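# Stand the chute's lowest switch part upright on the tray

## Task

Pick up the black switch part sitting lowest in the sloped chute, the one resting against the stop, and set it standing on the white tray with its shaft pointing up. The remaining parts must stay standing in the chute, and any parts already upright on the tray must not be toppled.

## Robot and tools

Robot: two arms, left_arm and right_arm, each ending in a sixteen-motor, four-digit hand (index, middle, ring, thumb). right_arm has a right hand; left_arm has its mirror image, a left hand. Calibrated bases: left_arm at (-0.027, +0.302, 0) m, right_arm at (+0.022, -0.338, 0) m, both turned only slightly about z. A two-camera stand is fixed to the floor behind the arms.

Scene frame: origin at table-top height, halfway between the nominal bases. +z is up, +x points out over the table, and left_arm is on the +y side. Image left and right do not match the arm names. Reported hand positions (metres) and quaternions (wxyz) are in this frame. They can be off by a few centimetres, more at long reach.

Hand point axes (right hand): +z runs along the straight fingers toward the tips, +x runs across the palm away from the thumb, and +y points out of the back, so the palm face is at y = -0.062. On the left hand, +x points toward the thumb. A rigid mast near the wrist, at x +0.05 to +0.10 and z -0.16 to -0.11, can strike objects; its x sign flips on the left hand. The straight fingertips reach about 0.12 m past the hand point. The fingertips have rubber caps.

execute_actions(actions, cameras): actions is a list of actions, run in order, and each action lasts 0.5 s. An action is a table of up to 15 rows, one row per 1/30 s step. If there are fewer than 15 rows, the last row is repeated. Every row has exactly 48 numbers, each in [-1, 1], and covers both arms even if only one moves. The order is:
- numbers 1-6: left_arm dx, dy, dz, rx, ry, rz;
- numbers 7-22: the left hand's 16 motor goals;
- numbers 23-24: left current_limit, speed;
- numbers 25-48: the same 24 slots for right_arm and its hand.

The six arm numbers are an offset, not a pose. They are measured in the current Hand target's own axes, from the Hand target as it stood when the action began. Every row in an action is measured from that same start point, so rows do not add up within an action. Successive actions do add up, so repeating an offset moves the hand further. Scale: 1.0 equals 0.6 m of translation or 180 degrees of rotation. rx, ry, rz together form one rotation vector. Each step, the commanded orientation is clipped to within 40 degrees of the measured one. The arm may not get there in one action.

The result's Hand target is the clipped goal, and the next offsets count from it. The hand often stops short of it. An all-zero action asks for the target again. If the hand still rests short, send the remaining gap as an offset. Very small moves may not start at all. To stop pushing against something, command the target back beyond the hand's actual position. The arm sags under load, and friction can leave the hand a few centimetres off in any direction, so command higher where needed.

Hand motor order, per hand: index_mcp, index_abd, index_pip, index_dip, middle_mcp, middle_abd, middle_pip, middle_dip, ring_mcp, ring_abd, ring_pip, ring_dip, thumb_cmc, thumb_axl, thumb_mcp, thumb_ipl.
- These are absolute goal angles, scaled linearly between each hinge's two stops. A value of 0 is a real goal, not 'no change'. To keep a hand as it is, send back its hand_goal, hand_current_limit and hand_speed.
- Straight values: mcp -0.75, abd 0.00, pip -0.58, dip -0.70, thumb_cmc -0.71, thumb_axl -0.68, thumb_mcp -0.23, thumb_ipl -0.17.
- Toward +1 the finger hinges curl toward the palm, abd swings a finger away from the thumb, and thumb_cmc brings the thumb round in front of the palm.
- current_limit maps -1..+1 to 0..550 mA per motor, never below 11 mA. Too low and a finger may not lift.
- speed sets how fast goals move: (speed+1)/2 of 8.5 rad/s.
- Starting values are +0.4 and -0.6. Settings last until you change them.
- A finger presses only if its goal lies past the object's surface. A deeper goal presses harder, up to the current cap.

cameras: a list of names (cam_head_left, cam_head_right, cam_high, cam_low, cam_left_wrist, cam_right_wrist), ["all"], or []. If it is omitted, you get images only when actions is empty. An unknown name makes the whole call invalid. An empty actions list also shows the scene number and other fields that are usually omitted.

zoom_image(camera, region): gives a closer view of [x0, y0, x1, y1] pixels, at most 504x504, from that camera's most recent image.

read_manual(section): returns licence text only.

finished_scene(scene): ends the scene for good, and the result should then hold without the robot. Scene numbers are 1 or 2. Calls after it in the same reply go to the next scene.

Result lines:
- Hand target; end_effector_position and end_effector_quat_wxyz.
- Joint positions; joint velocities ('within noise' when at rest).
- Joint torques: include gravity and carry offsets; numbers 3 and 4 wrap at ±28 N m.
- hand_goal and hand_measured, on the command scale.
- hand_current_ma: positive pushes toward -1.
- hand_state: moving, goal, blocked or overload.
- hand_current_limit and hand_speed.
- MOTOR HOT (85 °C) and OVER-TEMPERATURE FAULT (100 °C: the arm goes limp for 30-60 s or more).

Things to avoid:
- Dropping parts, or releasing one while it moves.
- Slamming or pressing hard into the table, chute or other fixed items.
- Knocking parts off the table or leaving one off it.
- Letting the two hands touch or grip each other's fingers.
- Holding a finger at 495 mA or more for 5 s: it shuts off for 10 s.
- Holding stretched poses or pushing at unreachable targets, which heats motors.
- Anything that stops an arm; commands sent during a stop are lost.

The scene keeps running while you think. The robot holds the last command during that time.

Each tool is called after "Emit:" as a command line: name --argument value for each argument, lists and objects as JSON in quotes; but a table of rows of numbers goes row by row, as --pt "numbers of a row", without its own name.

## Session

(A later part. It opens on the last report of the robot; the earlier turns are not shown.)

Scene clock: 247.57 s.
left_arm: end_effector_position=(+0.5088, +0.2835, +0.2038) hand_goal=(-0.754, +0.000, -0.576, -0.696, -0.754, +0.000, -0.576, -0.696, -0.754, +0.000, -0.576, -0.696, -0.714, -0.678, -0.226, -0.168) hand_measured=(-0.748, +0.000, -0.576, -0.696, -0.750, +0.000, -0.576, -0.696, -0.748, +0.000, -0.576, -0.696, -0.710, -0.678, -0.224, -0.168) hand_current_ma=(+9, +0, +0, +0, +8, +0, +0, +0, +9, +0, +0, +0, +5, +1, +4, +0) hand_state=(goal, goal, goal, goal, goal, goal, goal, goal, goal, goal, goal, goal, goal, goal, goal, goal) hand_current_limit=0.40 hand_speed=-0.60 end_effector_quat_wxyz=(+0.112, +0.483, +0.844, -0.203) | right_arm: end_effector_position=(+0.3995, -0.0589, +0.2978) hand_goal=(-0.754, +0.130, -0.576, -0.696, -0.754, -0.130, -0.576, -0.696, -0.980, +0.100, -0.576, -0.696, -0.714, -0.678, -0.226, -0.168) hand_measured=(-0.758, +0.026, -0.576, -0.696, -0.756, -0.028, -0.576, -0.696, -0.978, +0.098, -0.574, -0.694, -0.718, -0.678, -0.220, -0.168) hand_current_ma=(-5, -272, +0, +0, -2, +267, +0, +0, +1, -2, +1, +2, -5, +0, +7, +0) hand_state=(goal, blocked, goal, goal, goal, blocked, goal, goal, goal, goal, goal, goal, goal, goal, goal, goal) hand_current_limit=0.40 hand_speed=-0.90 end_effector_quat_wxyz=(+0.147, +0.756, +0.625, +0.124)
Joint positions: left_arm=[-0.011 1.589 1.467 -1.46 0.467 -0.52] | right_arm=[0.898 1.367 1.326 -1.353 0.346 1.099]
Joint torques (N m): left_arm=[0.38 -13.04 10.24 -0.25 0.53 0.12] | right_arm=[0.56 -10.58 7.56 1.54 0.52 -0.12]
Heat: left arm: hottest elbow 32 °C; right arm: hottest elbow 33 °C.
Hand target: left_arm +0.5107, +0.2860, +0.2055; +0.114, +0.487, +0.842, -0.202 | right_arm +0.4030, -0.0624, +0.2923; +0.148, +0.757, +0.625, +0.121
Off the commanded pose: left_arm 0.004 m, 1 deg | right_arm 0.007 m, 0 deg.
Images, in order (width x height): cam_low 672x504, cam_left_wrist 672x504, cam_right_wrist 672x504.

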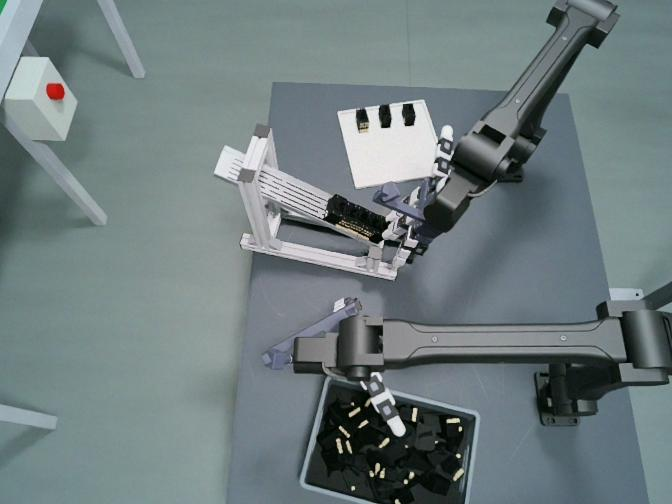

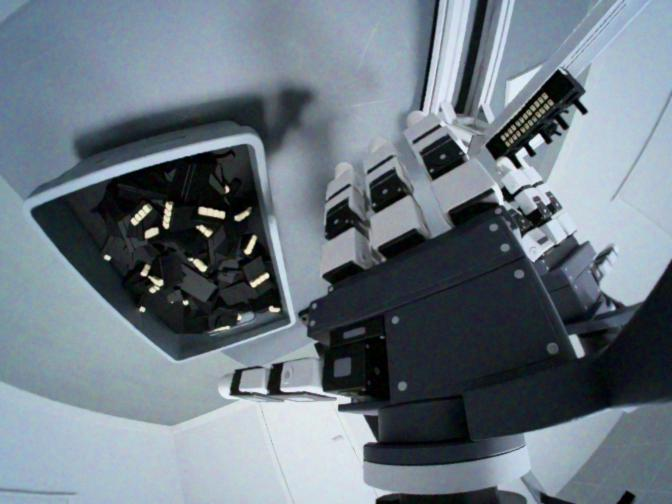

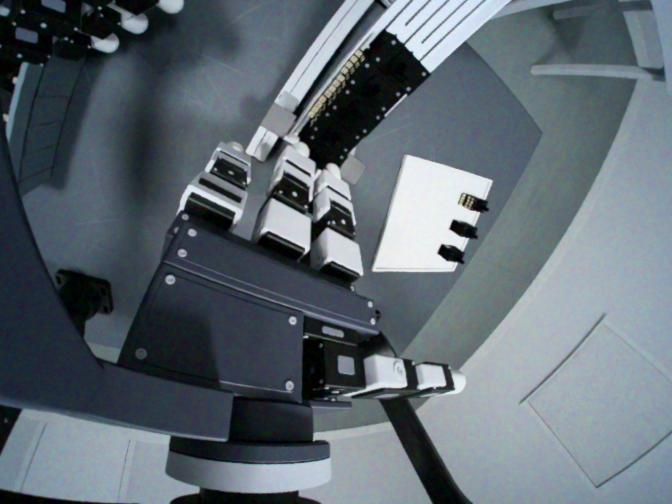

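Emit:
execute_actions --actions '[[[0,0,0,0,0,0,-0.754,0,-0.576,-0.696,-0.754,0,-0.576,-0.696,-0.754,0,-0.576,-0.696,-0.714,-0.678,-0.226,-0.168,0.4,-0.6,0,0,0,0,0,0,-0.754,0.0,-0.576,-0.696,-0.754,0,-0.576,-0.696,-0.98,0.1,-0.576,-0.696,-0.714,-0.678,-0.226,-0.168,0.6,-0.9]],[[0,0,0,0,0,0,-0.754,0,-0.576,-0.696,-0.754,0,-0.576,-0.696,-0.754,0,-0.576,-0.696,-0.714,-0.678,-0.226,-0.168,0.4,-0.6,0,0,-0.015,0,0,0,-0.754,0.0,-0.576,-0.696,-0.754,0,-0.576,-0.696,-0.98,0.1,-0.576,-0.696,-0.714,-0.678,-0.226,-0.168,0.6,-0.9]],[[0,0,0,0,0,0,-0.754,0,-0.576,-0.696,-0.754,0,-0.576,-0.696,-0.754,0,-0.576,-0.696,-0.714,-0.678,-0.226,-0.168,0.4,-0.6,0,0,-0.015,0,0,0,-0.754,0.0,-0.576,-0.696,-0.754,0,-0.576,-0.696,-0.98,0.1,-0.576,-0.696,-0.714,-0.678,-0.226,-0.168,0.6,-0.9]]]' --cameras '["cam_left_wrist","cam_right_wrist"]'

Emit:
zoom_image --camera "cam_right_wrist" --region '[270, 90, 370, 180]'

Emit:
zoom_image --camera "cam_left_wrist" --region '[470, 120, 570, 210]'

Scene clock: 259.43 s.
left_arm: end_effector_position=(+0.5088, +0.2835, +0.2038) hand_goal=(-0.754, +0.000, -0.576, -0.696, -0.754, +0.000, -0.576, -0.696, -0.754, +0.000, -0.576, -0.696, -0.714, -0.678, -0.226, -0.168) hand_measured=(-0.748, +0.000, -0.576, -0.696, -0.750, +0.000, -0.576, -0.696, -0.748, +0.000, -0.576, -0.696, -0.710, -0.678, -0.224, -0.168) hand_current_ma=(+9, +0, +0, +0, +8, +0, +0, +0, +9, +0, +0, +0, +5, +1, +4, +0) hand_state=(goal, goal, goal, goal, goal, goal, goal, goal, goal, goal, goal, goal, goal, goal, goal, goal) hand_current_limit=0.40 hand_speed=-0.60 end_effector_quat_wxyz=(+0.112, +0.483, +0.844, -0.203) | right_arm: end_effector_position=(+0.3973, -0.0621, +0.2970) hand_goal=(-0.754, +0.000, -0.576, -0.696, -0.754, +0.000, -0.576, -0.696, -0.980, +0.100, -0.576, -0.696, -0.714, -0.678, -0.226, -0.168) hand_measured=(-0.758, +0.004, -0.576, -0.696, -0.748, +0.028, -0.570, -0.694, -0.978, +0.098, -0.574, -0.694, -0.718, -0.678, -0.220, -0.168) hand_current_ma=(-5, +2, +0, +0, +9, +43, +5, +2, +1, -2, +1, +2, -5, +0, +7, +0) hand_state=(goal, goal, goal, goal, goal, blocked, goal, goal, goal, goal, goal, goal, goal, goal, goal, goal) hand_current_limit=0.60 hand_speed=-0.90 end_effector_quat_wxyz=(+0.149, +0.756, +0.627, +0.116)
Joint positions: left_arm=[-0.011 1.589 1.467 -1.46 0.467 -0.52] | right_arm=[0.898 1.367 1.326 -1.372 0.347 1.099]
Joint torques (N m): left_arm=[0.26 -12.98 10.25 -0.25 0.53 0.11] | right_arm=[2.08 -11.22 10.28 0.23 0.6 -0.02]
Heat: left arm: hottest elbow 32 °C; right arm: hottest elbow 33 °C.
Hand target: left_arm +0.5107, +0.2860, +0.2055; +0.114, +0.487, +0.842, -0.202 | right_arm +0.3964, -0.0611, +0.3090; +0.148, +0.757, +0.625, +0.121
Off the commanded pose: left_arm 0.004 m, 1 deg | right_arm 0.012 m, 1 deg.
Images, in order (width x height): cam_left_wrist 672x504, cam_right_wrist 672x504.

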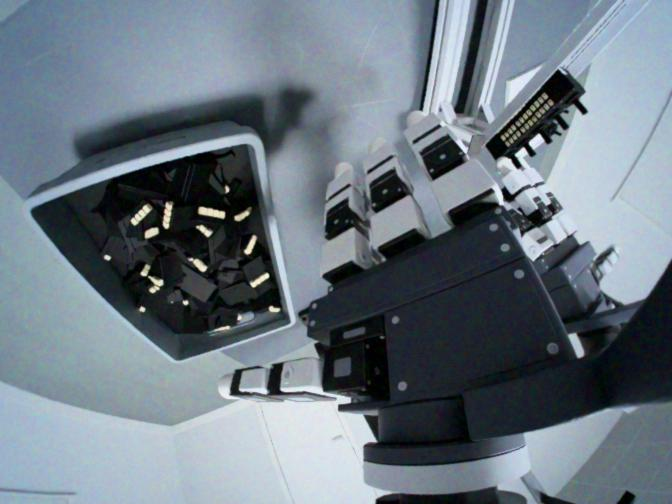

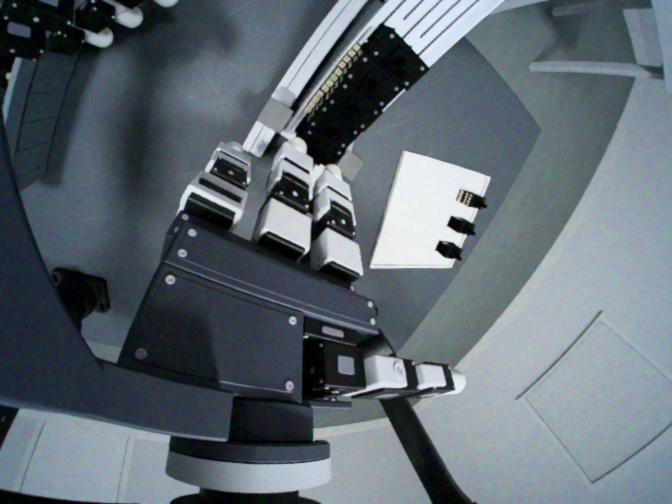

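Scaled by 5.040 from the camera's 672x504 image, which has a finer 960x720 frame.

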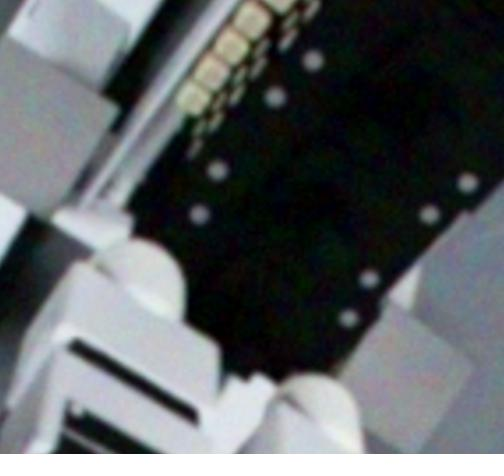

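Scaled by 5.040 from the camera's 672x504 image, which has a finer 960x720 frame.

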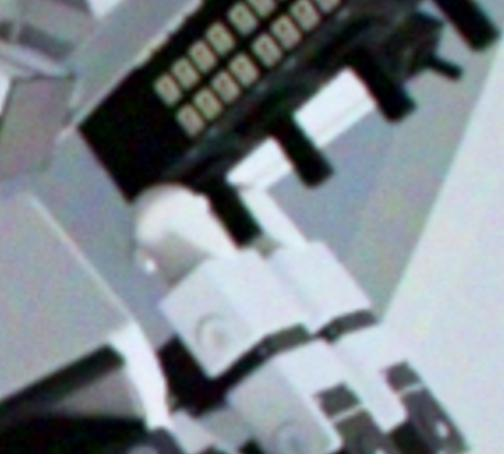

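Emit:
execute_actions --actions '[[[0,0,0,0,0,0,-0.754,0,-0.576,-0.696,-0.754,0,-0.576,-0.696,-0.754,0,-0.576,-0.696,-0.714,-0.678,-0.226,-0.168,0.4,-0.6,0.004,0,-0.01,0,0,0,-0.754,0.0,-0.576,-0.696,-0.754,0,-0.576,-0.696,-0.98,0.1,-0.576,-0.696,-0.714,-0.678,-0.226,-0.168,0.6,-0.9]],[[0,0,0,0,0,0,-0.754,0,-0.576,-0.696,-0.754,0,-0.576,-0.696,-0.754,0,-0.576,-0.696,-0.714,-0.678,-0.226,-0.168,0.4,-0.6,0,0,-0.005,0,0,0,-0.754,0.0,-0.576,-0.696,-0.754,0,-0.576,-0.696,-0.98,0.1,-0.576,-0.696,-0.714,-0.678,-0.226,-0.168,0.6,-0.9]]]' --cameras '["cam_left_wrist","cam_right_wrist"]'

Emit:
zoom_image --camera "cam_right_wrist" --region '[270, 90, 370, 180]'

Emit:
zoom_image --camera "cam_left_wrist" --region '[470, 120, 570, 210]'

Scene clock: 262.97 s.
left_arm: end_effector_position=(+0.5088, +0.2835, +0.2038) hand_goal=(-0.754, +0.000, -0.576, -0.696, -0.754, +0.000, -0.576, -0.696, -0.754, +0.000, -0.576, -0.696, -0.714, -0.678, -0.226, -0.168) hand_measured=(-0.748, +0.000, -0.576, -0.696, -0.750, +0.000, -0.576, -0.696, -0.748, +0.000, -0.576, -0.696, -0.710, -0.678, -0.224, -0.168) hand_current_ma=(+9, +0, +0, +0, +8, +0, +0, +0, +9, +0, +0, +0, +5, +1, +4, +0) hand_state=(goal, goal, goal, goal, goal, goal, goal, goal, goal, goal, goal, goal, goal, goal, goal, goal) hand_current_limit=0.40 hand_speed=-0.60 end_effector_quat_wxyz=(+0.112, +0.483, +0.844, -0.203) | right_arm: end_effector_position=(+0.3923, -0.0658, +0.2980) hand_goal=(-0.754, +0.000, -0.576, -0.696, -0.754, +0.000, -0.576, -0.696, -0.980, +0.100, -0.576, -0.696, -0.714, -0.678, -0.226, -0.168) hand_measured=(-0.758, +0.004, -0.576, -0.696, -0.754, +0.008, -0.574, -0.694, -0.978, +0.098, -0.574, -0.694, -0.718, -0.678, -0.220, -0.168) hand_current_ma=(-5, +2, +0, +0, +0, +7, +1, +2, +1, -2, +1, +2, -5, +0, +7, +0) hand_state=(goal, goal, goal, goal, goal, goal, goal, goal, goal, goal, goal, goal, goal, goal, goal, goal) hand_current_limit=0.60 hand_speed=-0.90 end_effector_quat_wxyz=(+0.152, +0.756, +0.628, +0.103)
Joint positions: left_arm=[-0.011 1.589 1.467 -1.46 0.467 -0.52] | right_arm=[0.903 1.367 1.332 -1.407 0.347 1.107]
Joint torques (N m): left_arm=[0.5 -13.22 10.25 -0.27 0.53 0.12] | right_arm=[2.37 -10.87 11.59 0.55 0.64 0.01]
Heat: left arm: hottest elbow 32 °C; right arm: hottest elbow 33 °C.
Hand target: left_arm +0.5107, +0.2860, +0.2055; +0.114, +0.487, +0.842, -0.202 | right_arm +0.3936, -0.0581, +0.3174; +0.148, +0.757, +0.624, +0.121
Off the commanded pose: left_arm 0.004 m, 1 deg | right_arm 0.021 m, 2 deg.
Images, in order (width x height): cam_left_wrist 672x504, cam_right_wrist 672x504.

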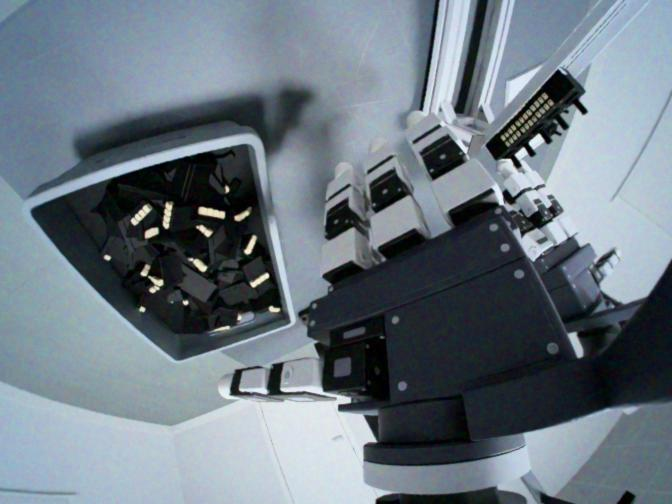

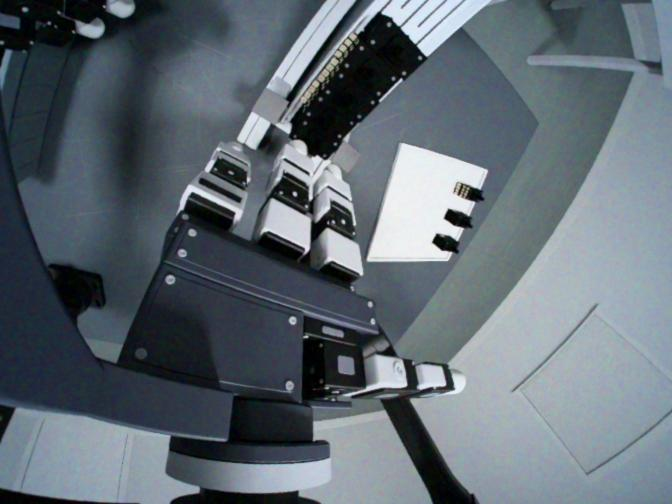

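Scaled by 5.040 from the camera's 672x504 image, which has a finer 960x720 frame.

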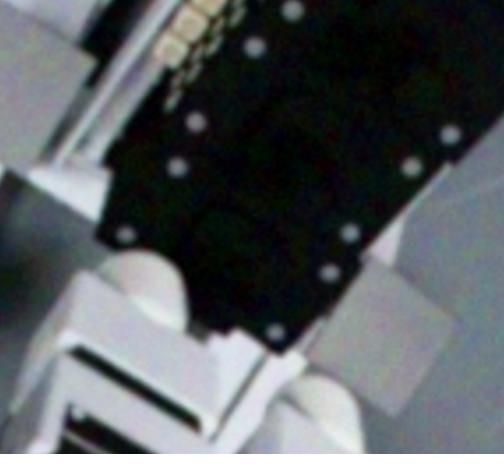

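Scaled by 5.040 from the camera's 672x504 image, which has a finer 960x720 frame.

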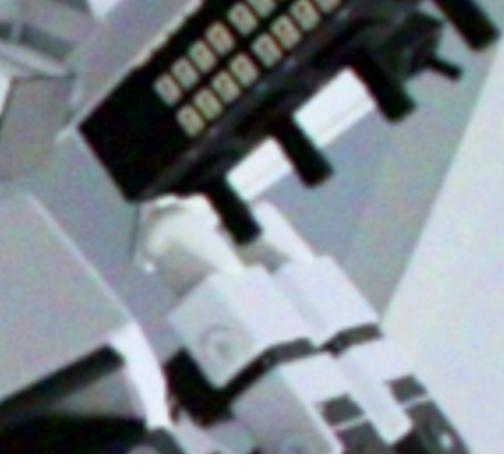

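Emit:
execute_actions --actions '[[[0,0,0,0,0,0,-0.754,0,-0.576,-0.696,-0.754,0,-0.576,-0.696,-0.754,0,-0.576,-0.696,-0.714,-0.678,-0.226,-0.168,0.4,-0.6,0.0225,0.0138,-0.0053,0,0,0,-0.754,-0.03,-0.576,-0.696,-0.754,0.03,-0.576,-0.696,-0.98,0.1,-0.576,-0.696,-0.714,-0.678,-0.226,-0.168,0.6,-0.9]]]' --cameras '["cam_left_wrist","cam_right_wrist"]'

Emit:
zoom_image --camera "cam_right_wrist" --region '[270, 90, 370, 180]'

Emit:
zoom_image --camera "cam_left_wrist" --region '[470, 120, 570, 210]'

Scene clock: 281.30 s.
left_arm: end_effector_position=(+0.5088, +0.2835, +0.2038) hand_goal=(-0.754, +0.000, -0.576, -0.696, -0.754, +0.000, -0.576, -0.696, -0.754, +0.000, -0.576, -0.696, -0.714, -0.678, -0.226, -0.168) hand_measured=(-0.748, +0.000, -0.576, -0.696, -0.750, +0.000, -0.576, -0.696, -0.748, +0.000, -0.576, -0.696, -0.710, -0.678, -0.224, -0.168) hand_current_ma=(+9, +0, +0, +0, +8, +0, +0, +0, +9, +0, +0, +0, +5, +1, +4, +0) hand_state=(goal, goal, goal, goal, goal, goal, goal, goal, goal, goal, goal, goal, goal, goal, goal, goal) hand_current_limit=0.40 hand_speed=-0.60 end_effector_quat_wxyz=(+0.112, +0.483, +0.844, -0.203) | right_arm: end_effector_position=(+0.3992, -0.0563, +0.3193) hand_goal=(-0.754, -0.030, -0.576, -0.696, -0.754, +0.030, -0.576, -0.696, -0.980, +0.100, -0.576, -0.696, -0.714, -0.678, -0.226, -0.168) hand_measured=(-0.758, -0.026, -0.576, -0.696, -0.754, +0.026, -0.574, -0.694, -0.978, +0.098, -0.574, -0.694, -0.718, -0.678, -0.220, -0.168) hand_current_ma=(-5, +3, +0, +0, +0, -2, +1, +2, +1, -2, +1, +2, -5, +0, +7, +0) hand_state=(goal, goal, goal, goal, goal, goal, goal, goal, goal, goal, goal, goal, goal, goal, goal, goal) hand_current_limit=0.60 hand_speed=-0.90 end_effector_quat_wxyz=(+0.149, +0.757, +0.625, +0.120)
Joint positions: left_arm=[-0.011 1.589 1.467 -1.46 0.467 -0.52] | right_arm=[0.903 1.378 1.394 -1.423 0.349 1.107]
Joint torques (N m): left_arm=[0.38 -12.92 10.24 -0.25 0.53 0.11] | right_arm=[2.08 -9.05 11.06 0.64 0.6 0.01]
Heat: left arm: hottest elbow 32 °C; right arm: hottest elbow 35 °C.
Hand target: left_arm +0.5107, +0.2860, +0.2055; +0.114, +0.487, +0.842, -0.202 | right_arm +0.4024, -0.0460, +0.3233; +0.148, +0.757, +0.625, +0.121
Off the commanded pose: left_arm 0.004 m, 1 deg | right_arm 0.012 m, 0 deg.
Images, in order (width x height): cam_left_wrist 672x504, cam_right_wrist 672x504.

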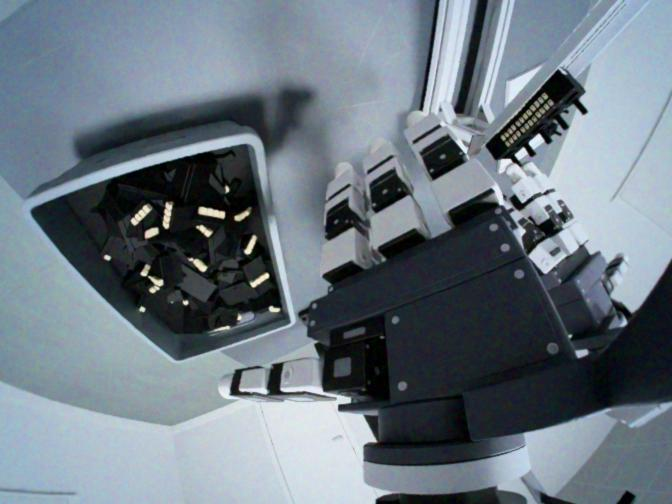

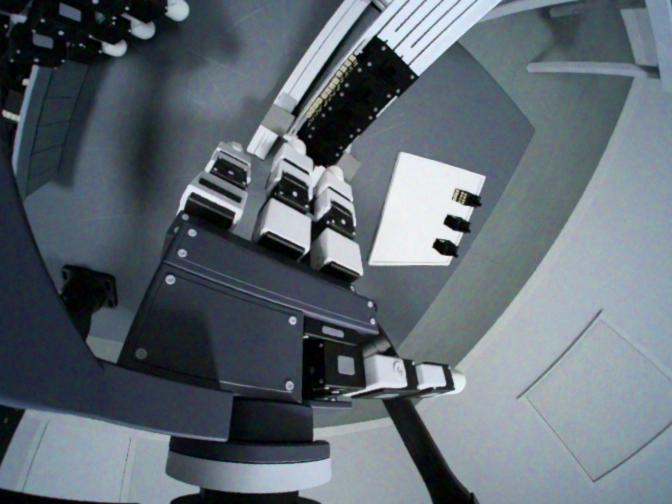

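Scaled by 5.040 from the camera's 672x504 image, which has a finer 960x720 frame.

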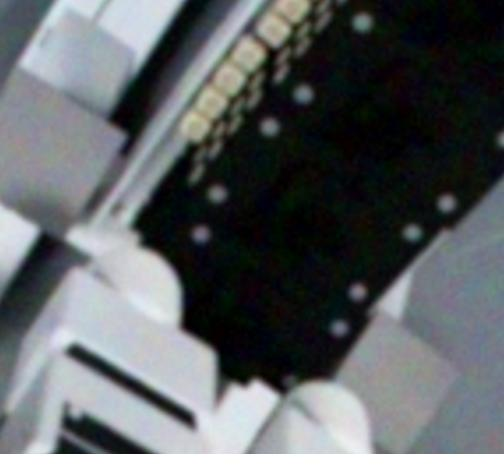

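Scaled by 5.040 from the camera's 672x504 image, which has a finer 960x720 frame.

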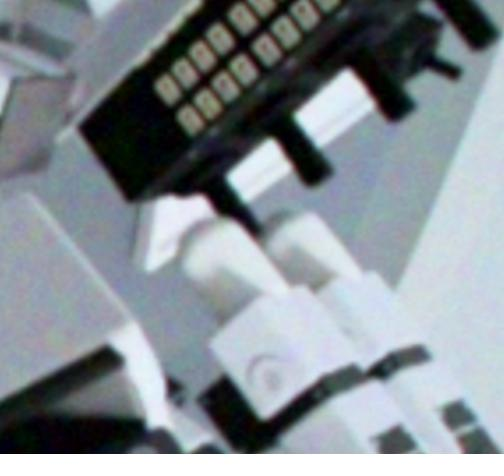

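Emit:
execute_actions --actions '[[[0,0,0,0,0,0,-0.754,0,-0.576,-0.696,-0.754,0,-0.576,-0.696,-0.754,0,-0.576,-0.696,-0.714,-0.678,-0.226,-0.168,0.4,-0.6,-0.02,-0.0143,0.0458,0,0,0,-0.754,-0.05,-0.576,-0.696,-0.754,0.05,-0.576,-0.696,-0.98,0.1,-0.576,-0.696,-0.714,-0.678,-0.226,-0.168,0.6,-0.9]]]' --cameras '["cam_left_wrist","cam_right_wrist"]'

Emit:
zoom_image --camera "cam_right_wrist" --region '[270, 90, 370, 180]'

Emit:
zoom_image --camera "cam_left_wrist" --region '[470, 120, 570, 210]'

Scene clock: 285.73 s.
left_arm: end_effector_position=(+0.5088, +0.2835, +0.2038) hand_goal=(-0.754, +0.000, -0.576, -0.696, -0.754, +0.000, -0.576, -0.696, -0.754, +0.000, -0.576, -0.696, -0.714, -0.678, -0.226, -0.168) hand_measured=(-0.748, +0.000, -0.576, -0.696, -0.750, +0.000, -0.576, -0.696, -0.748, +0.000, -0.576, -0.696, -0.710, -0.678, -0.224, -0.168) hand_current_ma=(+9, +0, +0, +0, +8, +0, +0, +0, +9, +0, +0, +0, +5, +1, +4, +0) hand_state=(goal, goal, goal, goal, goal, goal, goal, goal, goal, goal, goal, goal, goal, goal, goal, goal) hand_current_limit=0.40 hand_speed=-0.60 end_effector_quat_wxyz=(+0.112, +0.483, +0.844, -0.203) | right_arm: end_effector_position=(+0.3978, -0.0584, +0.2970) hand_goal=(-0.754, -0.050, -0.576, -0.696, -0.754, +0.050, -0.576, -0.696, -0.980, +0.100, -0.576, -0.696, -0.714, -0.678, -0.226, -0.168) hand_measured=(-0.756, -0.046, -0.576, -0.696, -0.754, +0.052, -0.574, -0.694, -0.980, +0.098, -0.574, -0.694, -0.718, -0.678, -0.222, -0.168) hand_current_ma=(-2, +2, +0, +0, +0, +1, +1, +2, +1, -2, +1, +2, -5, +0, +7, +0) hand_state=(goal, goal, goal, goal, goal, goal, goal, goal, goal, goal, goal, goal, goal, goal, goal, goal) hand_current_limit=0.60 hand_speed=-0.90 end_effector_quat_wxyz=(+0.147, +0.757, +0.625, +0.121)
Joint positions: left_arm=[-0.011 1.589 1.467 -1.46 0.467 -0.52] | right_arm=[0.903 1.371 1.329 -1.362 0.347 1.106]
Joint torques (N m): left_arm=[0.38 -13.1 10.26 -0.28 0.53 0.11] | right_arm=[0.67 -10.29 8.32 1.61 0.55 -0.16]
Heat: left arm: hottest elbow 32 °C; right arm: hottest elbow 35 °C.
Hand target: left_arm +0.5107, +0.2860, +0.2055; +0.114, +0.487, +0.842, -0.202 | right_arm +0.4025, -0.0583, +0.2947; +0.148, +0.757, +0.625, +0.121
Off the commanded pose: left_arm 0.004 m, 1 deg | right_arm 0.005 m, 0 deg.
Images, in order (width x height): cam_left_wrist 672x504, cam_right_wrist 672x504.

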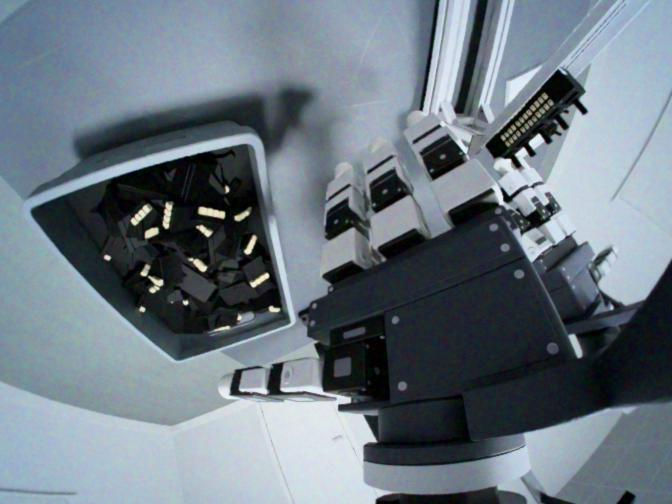

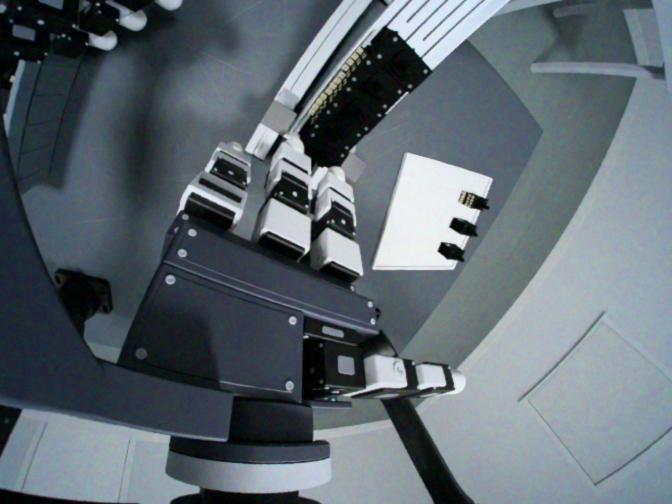

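Scaled by 5.040 from the camera's 672x504 image, which has a finer 960x720 frame.

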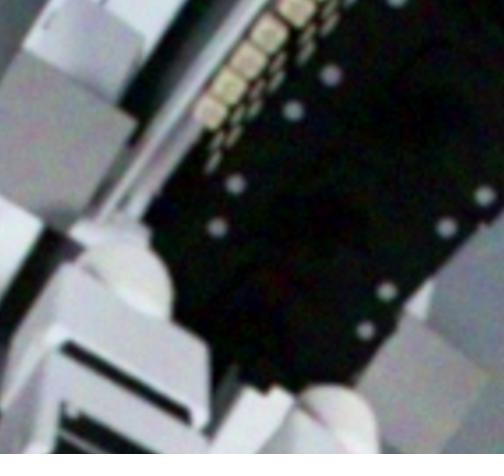

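Scaled by 5.040 from the camera's 672x504 image, which has a finer 960x720 frame.

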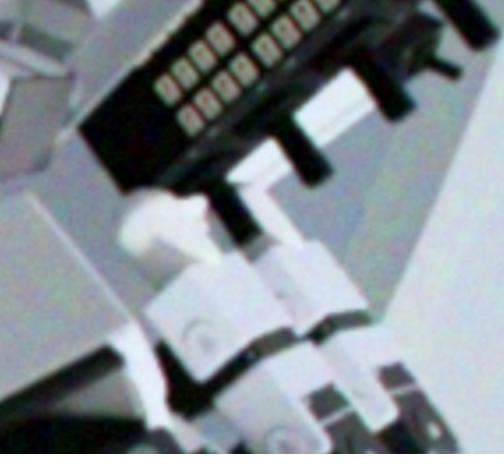

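Emit:
execute_actions --actions '[[[0,0,0,0,0,0,-0.754,0,-0.576,-0.696,-0.754,0,-0.576,-0.696,-0.754,0,-0.576,-0.696,-0.714,-0.678,-0.226,-0.168,0.4,-0.6,0,0,-0.05,0,0,0,-0.754,-0.05,-0.576,-0.696,-0.754,0.05,-0.576,-0.696,-0.98,0.1,-0.576,-0.696,-0.714,-0.678,-0.226,-0.168,0.6,-0.9]],[[0,0,0,0,0,0,-0.754,0,-0.576,-0.696,-0.754,0,-0.576,-0.696,-0.754,0,-0.576,-0.696,-0.714,-0.678,-0.226,-0.168,0.4,-0.6,0.002,0,0.041,0,0,0,-0.754,-0.05,-0.576,-0.696,-0.754,0.05,-0.576,-0.696,-0.98,0.1,-0.576,-0.696,-0.714,-0.678,-0.226,-0.168,0.6,-0.9]]]' --cameras '["cam_left_wrist","cam_right_wrist"]'

Emit:
zoom_image --camera "cam_right_wrist" --region '[270, 90, 370, 180]'

Emit:
zoom_image --camera "cam_left_wrist" --region '[470, 120, 570, 210]'

Scene clock: 294.97 s.
left_arm: end_effector_position=(+0.5088, +0.2835, +0.2038) hand_goal=(-0.754, +0.000, -0.576, -0.696, -0.754, +0.000, -0.576, -0.696, -0.754, +0.000, -0.576, -0.696, -0.714, -0.678, -0.226, -0.168) hand_measured=(-0.748, +0.000, -0.576, -0.696, -0.750, +0.000, -0.576, -0.696, -0.748, +0.000, -0.576, -0.696, -0.710, -0.678, -0.224, -0.168) hand_current_ma=(+9, +0, +0, +0, +8, +0, +0, +0, +9, +0, +0, +0, +5, +1, +4, +0) hand_state=(goal, goal, goal, goal, goal, goal, goal, goal, goal, goal, goal, goal, goal, goal, goal, goal) hand_current_limit=0.40 hand_speed=-0.60 end_effector_quat_wxyz=(+0.112, +0.483, +0.844, -0.203) | right_arm: end_effector_position=(+0.3964, -0.0567, +0.3043) hand_goal=(-0.754, -0.050, -0.576, -0.696, -0.754, +0.050, -0.576, -0.696, -0.980, +0.100, -0.576, -0.696, -0.714, -0.678, -0.226, -0.168) hand_measured=(-0.756, -0.048, -0.576, -0.696, -0.754, +0.052, -0.574, -0.694, -0.980, +0.098, -0.574, -0.694, -0.718, -0.678, -0.222, -0.168) hand_current_ma=(-2, +2, +0, +0, +0, +1, +1, +2, +1, -1, +1, +2, -5, +0, +7, +0) hand_state=(goal, goal, goal, goal, goal, goal, goal, goal, goal, goal, goal, goal, goal, goal, goal, goal) hand_current_limit=0.60 hand_speed=-0.90 end_effector_quat_wxyz=(+0.148, +0.757, +0.624, +0.123)
Joint positions: left_arm=[-0.011 1.589 1.467 -1.46 0.467 -0.52] | right_arm=[0.908 1.37 1.346 -1.377 0.349 1.112]
Joint torques (N m): left_arm=[0.32 -13.22 10.24 -0.27 0.53 0.11] | right_arm=[0.79 -10.11 8.09 1.51 0.5 -0.16]
Heat: left arm: hottest elbow 32 °C; right arm: hottest elbow 35 °C.
Hand target: left_arm +0.5107, +0.2860, +0.2055; +0.114, +0.487, +0.842, -0.202 | right_arm +0.4008, -0.0567, +0.2996; +0.148, +0.757, +0.625, +0.121
Off the commanded pose: left_arm 0.004 m, 1 deg | right_arm 0.006 m, 0 deg.
Images, in order (width x height): cam_left_wrist 672x504, cam_right_wrist 672x504.

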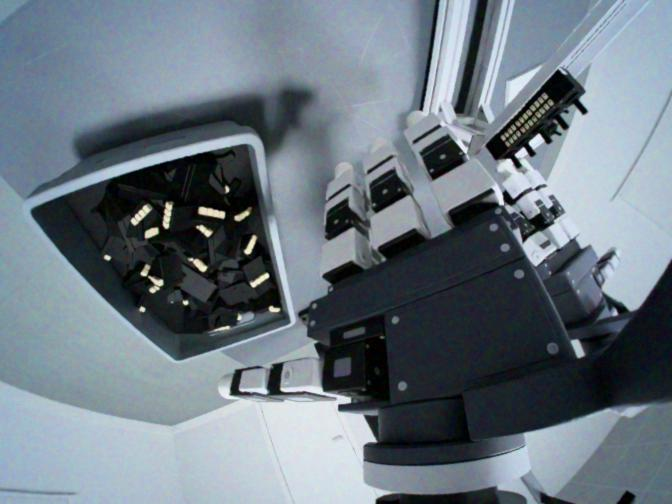

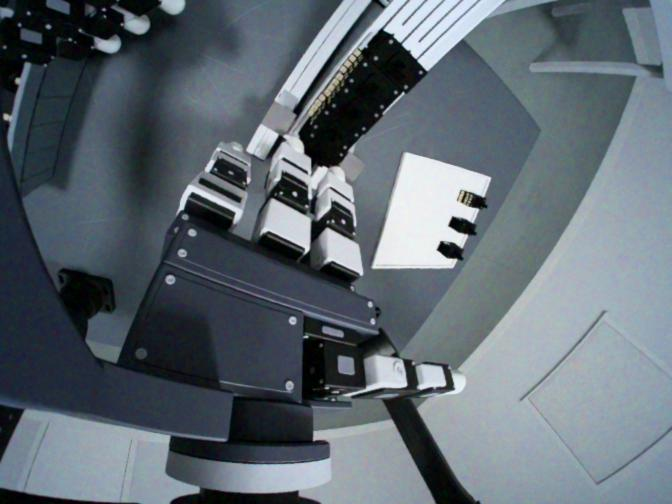

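Scaled by 5.040 from the camera's 672x504 image, which has a finer 960x720 frame.

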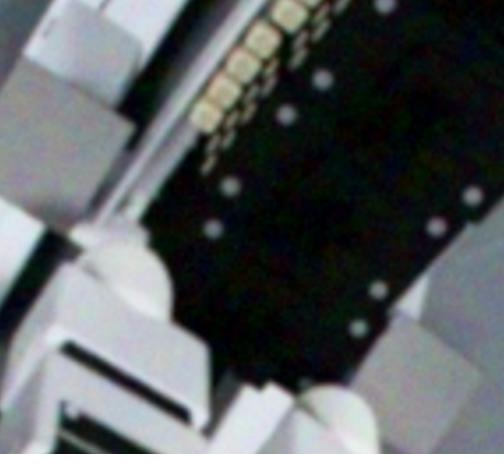

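Scaled by 5.040 from the camera's 672x504 image, which has a finer 960x720 frame.

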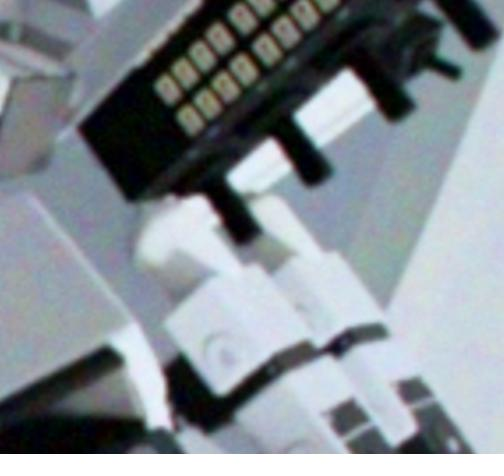

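Emit:
execute_actions --actions '[[[0,0,0,0,0,0,-0.754,0,-0.576,-0.696,-0.754,0,-0.576,-0.696,-0.754,0,-0.576,-0.696,-0.714,-0.678,-0.226,-0.168,0.4,-0.6,0,0,0,0,0,0,-0.754,0.12,-0.576,-0.696,-0.754,-0.12,-0.576,-0.696,-0.98,0.1,-0.576,-0.696,-0.714,-0.678,-0.226,-0.168,0.7,-0.9]],[[0,0,0,0,0,0,-0.754,0,-0.576,-0.696,-0.754,0,-0.576,-0.696,-0.754,0,-0.576,-0.696,-0.714,-0.678,-0.226,-0.168,0.4,-0.6,0,0,0,0,0,0,-0.754,0.15,-0.576,-0.696,-0.754,-0.15,-0.576,-0.696,-0.98,0.1,-0.576,-0.696,-0.714,-0.678,-0.226,-0.168,0.7,-0.9]]]' --cameras '["cam_left_wrist","cam_right_wrist"]'

Emit:
zoom_image --camera "cam_right_wrist" --region '[270, 90, 370, 180]'

Emit:
zoom_image --camera "cam_left_wrist" --region '[470, 120, 570, 210]'

Scene clock: 298.67 s.
left_arm: end_effector_position=(+0.5088, +0.2835, +0.2038) hand_goal=(-0.754, +0.000, -0.576, -0.696, -0.754, +0.000, -0.576, -0.696, -0.754, +0.000, -0.576, -0.696, -0.714, -0.678, -0.226, -0.168) hand_measured=(-0.748, +0.000, -0.576, -0.696, -0.750, +0.000, -0.576, -0.696, -0.748, +0.000, -0.576, -0.696, -0.710, -0.678, -0.224, -0.168) hand_current_ma=(+9, +0, +0, +0, +8, +0, +0, +0, +9, +0, +0, +0, +5, +1, +4, +0) hand_state=(goal, goal, goal, goal, goal, goal, goal, goal, goal, goal, goal, goal, goal, goal, goal, goal) hand_current_limit=0.40 hand_speed=-0.60 end_effector_quat_wxyz=(+0.112, +0.483, +0.844, -0.203) | right_arm: end_effector_position=(+0.3965, -0.0569, +0.3043) hand_goal=(-0.754, +0.150, -0.576, -0.696, -0.754, -0.150, -0.576, -0.696, -0.980, +0.100, -0.576, -0.696, -0.714, -0.678, -0.226, -0.168) hand_measured=(-0.758, +0.086, -0.576, -0.696, -0.754, -0.106, -0.574, -0.694, -0.980, +0.098, -0.574, -0.694, -0.718, -0.678, -0.222, -0.168) hand_current_ma=(-3, -141, +0, +0, -1, +86, +1, +2, +1, -1, +1, +2, -5, +0, +7, +0) hand_state=(goal, blocked, goal, goal, goal, blocked, goal, goal, goal, goal, goal, goal, goal, goal, goal, goal) hand_current_limit=0.70 hand_speed=-0.90 end_effector_quat_wxyz=(+0.148, +0.757, +0.624, +0.123)
Joint positions: left_arm=[-0.011 1.589 1.467 -1.46 0.467 -0.52] | right_arm=[0.908 1.37 1.346 -1.377 0.349 1.112]
Joint torques (N m): left_arm=[0.44 -13.22 10.22 -0.27 0.53 0.11] | right_arm=[0.91 -9.99 8.08 1.47 0.5 -0.17]
Heat: left arm: hottest elbow 32 °C; right arm: hottest elbow 35 °C.
Hand target: left_arm +0.5107, +0.2860, +0.2055; +0.114, +0.487, +0.842, -0.202 | right_arm +0.4008, -0.0567, +0.2996; +0.148, +0.757, +0.625, +0.121
Off the commanded pose: left_arm 0.004 m, 1 deg | right_arm 0.006 m, 0 deg.
Images, in order (width x height): cam_left_wrist 672x504, cam_right_wrist 672x504.

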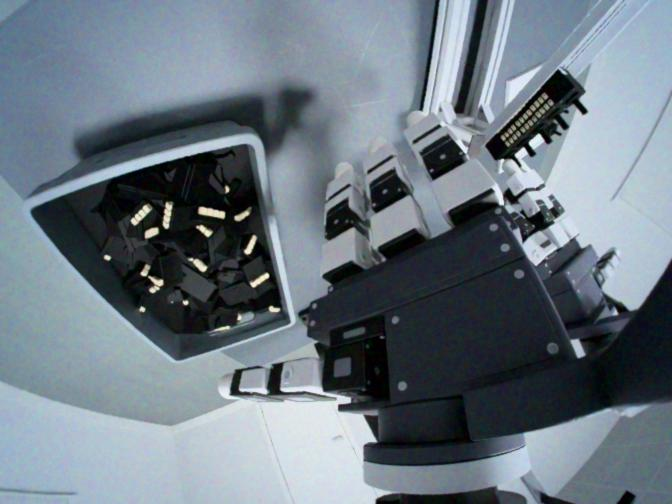

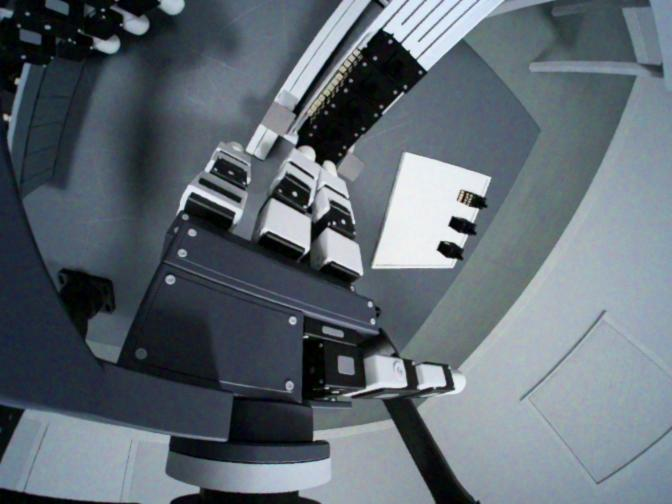

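Scaled by 5.040 from the camera's 672x504 image, which has a finer 960x720 frame.

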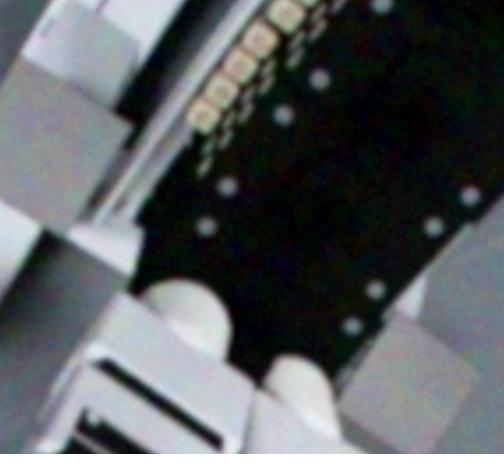

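Scaled by 5.040 from the camera's 672x504 image, which has a finer 960x720 frame.

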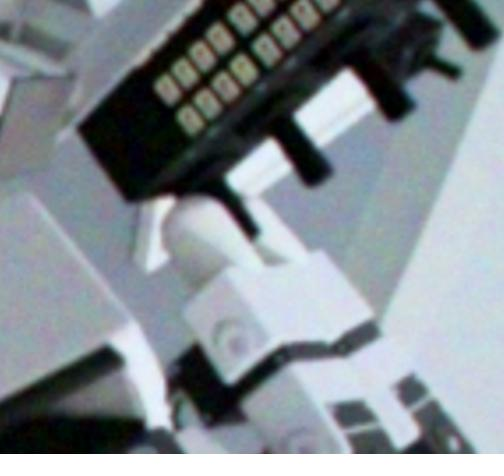

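Emit:
execute_actions --actions '[[[0,0,0,0,0,0,-0.754,0,-0.576,-0.696,-0.754,0,-0.576,-0.696,-0.754,0,-0.576,-0.696,-0.714,-0.678,-0.226,-0.168,0.4,-0.6,0,0,0,0,0,0,-0.754,0.25,-0.576,-0.696,-0.754,-0.27,-0.576,-0.696,-0.98,0.1,-0.576,-0.696,-0.714,-0.678,-0.226,-0.168,0.7,-0.9]],[[0,0,0,0,0,0,-0.754,0,-0.576,-0.696,-0.754,0,-0.576,-0.696,-0.754,0,-0.576,-0.696,-0.714,-0.678,-0.226,-0.168,0.4,-0.6,0.0155,0,-0.0978,0,0,0,-0.754,0.25,-0.576,-0.696,-0.754,-0.27,-0.576,-0.696,-0.98,0.1,-0.576,-0.696,-0.714,-0.678,-0.226,-0.168,0.7,-0.9]]]' --cameras '["all"]'

Emit:
zoom_image --camera "cam_right_wrist" --region '[270, 90, 370, 180]'

Emit:
zoom_image --camera "cam_left_wrist" --region '[470, 120, 570, 210]'

Scene clock: 306.13 s.
left_arm: end_effector_position=(+0.5088, +0.2835, +0.2038) hand_goal=(-0.754, +0.000, -0.576, -0.696, -0.754, +0.000, -0.576, -0.696, -0.754, +0.000, -0.576, -0.696, -0.714, -0.678, -0.226, -0.168) hand_measured=(-0.748, +0.000, -0.576, -0.696, -0.750, +0.000, -0.576, -0.696, -0.748, +0.000, -0.576, -0.696, -0.710, -0.678, -0.224, -0.168) hand_current_ma=(+9, +0, +0, +0, +8, +0, +0, +0, +9, +0, +0, +0, +5, +1, +4, +0) hand_state=(goal, goal, goal, goal, goal, goal, goal, goal, goal, goal, goal, goal, goal, goal, goal, goal) hand_current_limit=0.40 hand_speed=-0.60 end_effector_quat_wxyz=(+0.112, +0.483, +0.844, -0.203) | right_arm: end_effector_position=(+0.3780, -0.0467, +0.3460) hand_goal=(-0.754, +0.250, -0.576, -0.696, -0.754, -0.270, -0.576, -0.696, -0.980, +0.100, -0.576, -0.696, -0.714, -0.678, -0.226, -0.168) hand_measured=(-0.758, +0.092, -0.576, -0.696, -0.754, -0.112, -0.574, -0.694, -0.978, +0.098, -0.574, -0.694, -0.718, -0.678, -0.220, -0.168) hand_current_ma=(-3, -468, +0, +0, +0, +467, +1, +2, +1, -1, +1, +2, -5, +0, +9, +0) hand_state=(goal, blocked, goal, goal, goal, blocked, goal, goal, goal, goal, goal, goal, goal, goal, goal, goal) hand_current_limit=0.70 hand_speed=-0.90 end_effector_quat_wxyz=(+0.149, +0.754, +0.630, +0.116)
Joint positions: left_arm=[-0.011 1.589 1.467 -1.46 0.467 -0.52] | right_arm=[0.959 1.376 1.464 -1.521 0.355 1.154]
Joint torques (N m): left_arm=[0.32 -13.04 10.25 -0.28 0.53 0.11] | right_arm=[1.73 -10.23 10.66 0.54 0.61 0.02]
Heat: left arm: hottest elbow 32 °C; right arm: hottest elbow 35 °C.
Hand target: left_arm +0.5107, +0.2860, +0.2055; +0.114, +0.487, +0.842, -0.202 | right_arm +0.3809, -0.0433, +0.3539; +0.148, +0.757, +0.625, +0.121
Off the commanded pose: left_arm 0.004 m, 1 deg | right_arm 0.009 m, 1 deg.

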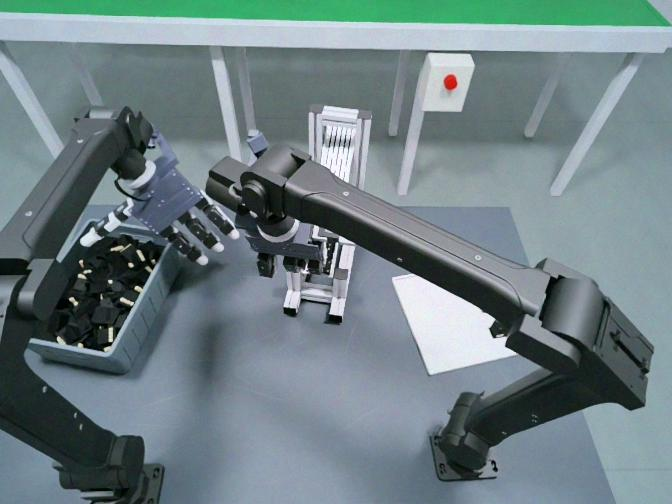

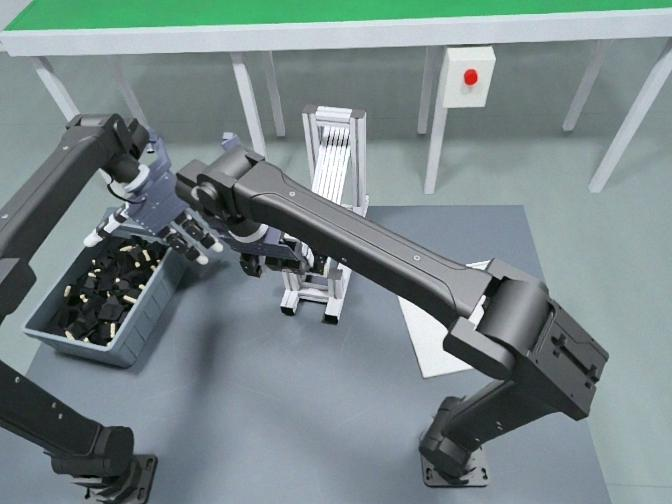

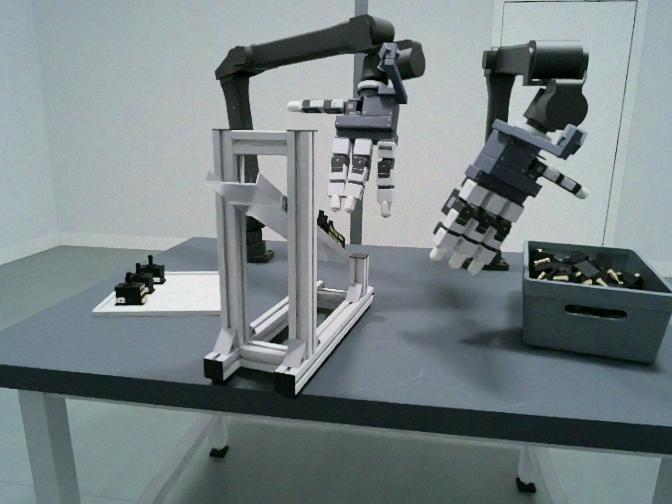

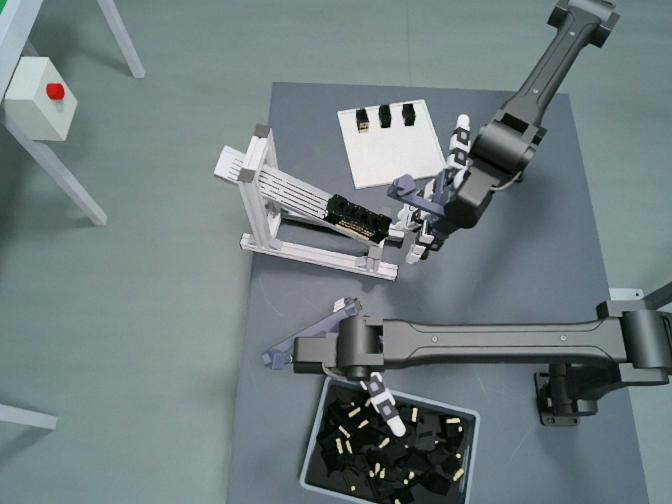

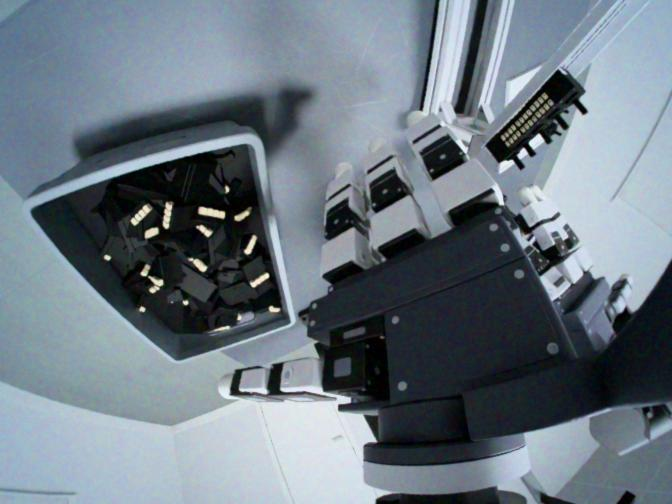

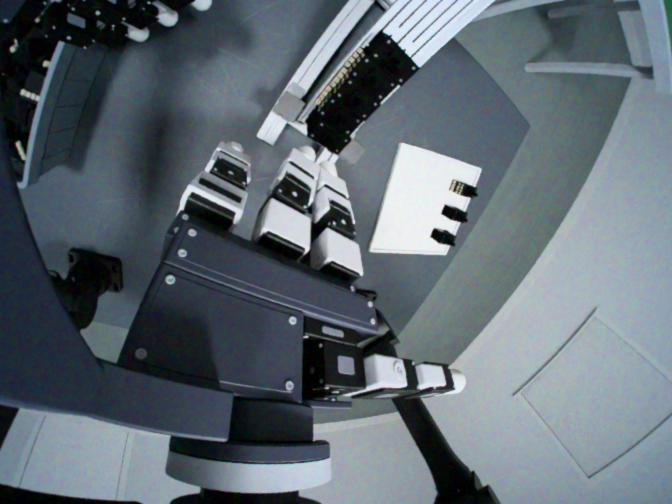

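Scaled by 5.040 from the camera's 672x504 image, which has a finer 960x720 frame.

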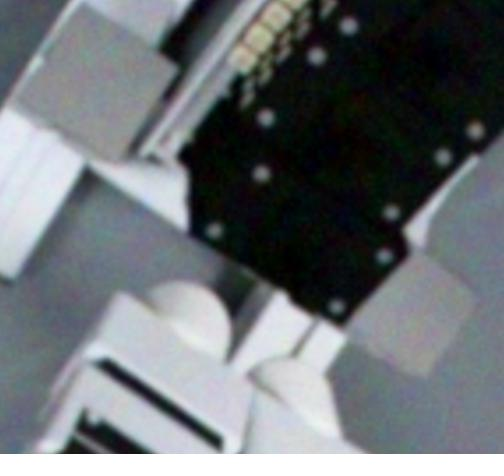

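Scaled by 5.040 from the camera's 672x504 image, which has a finer 960x720 frame.

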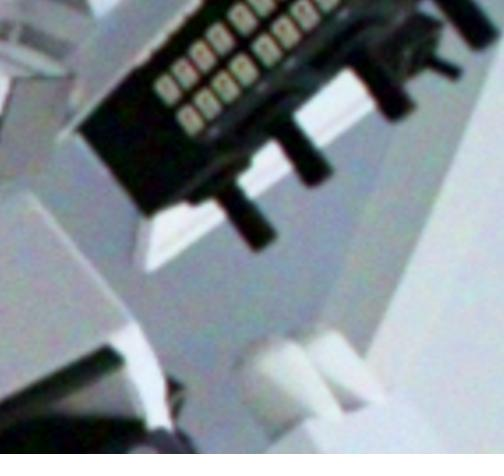

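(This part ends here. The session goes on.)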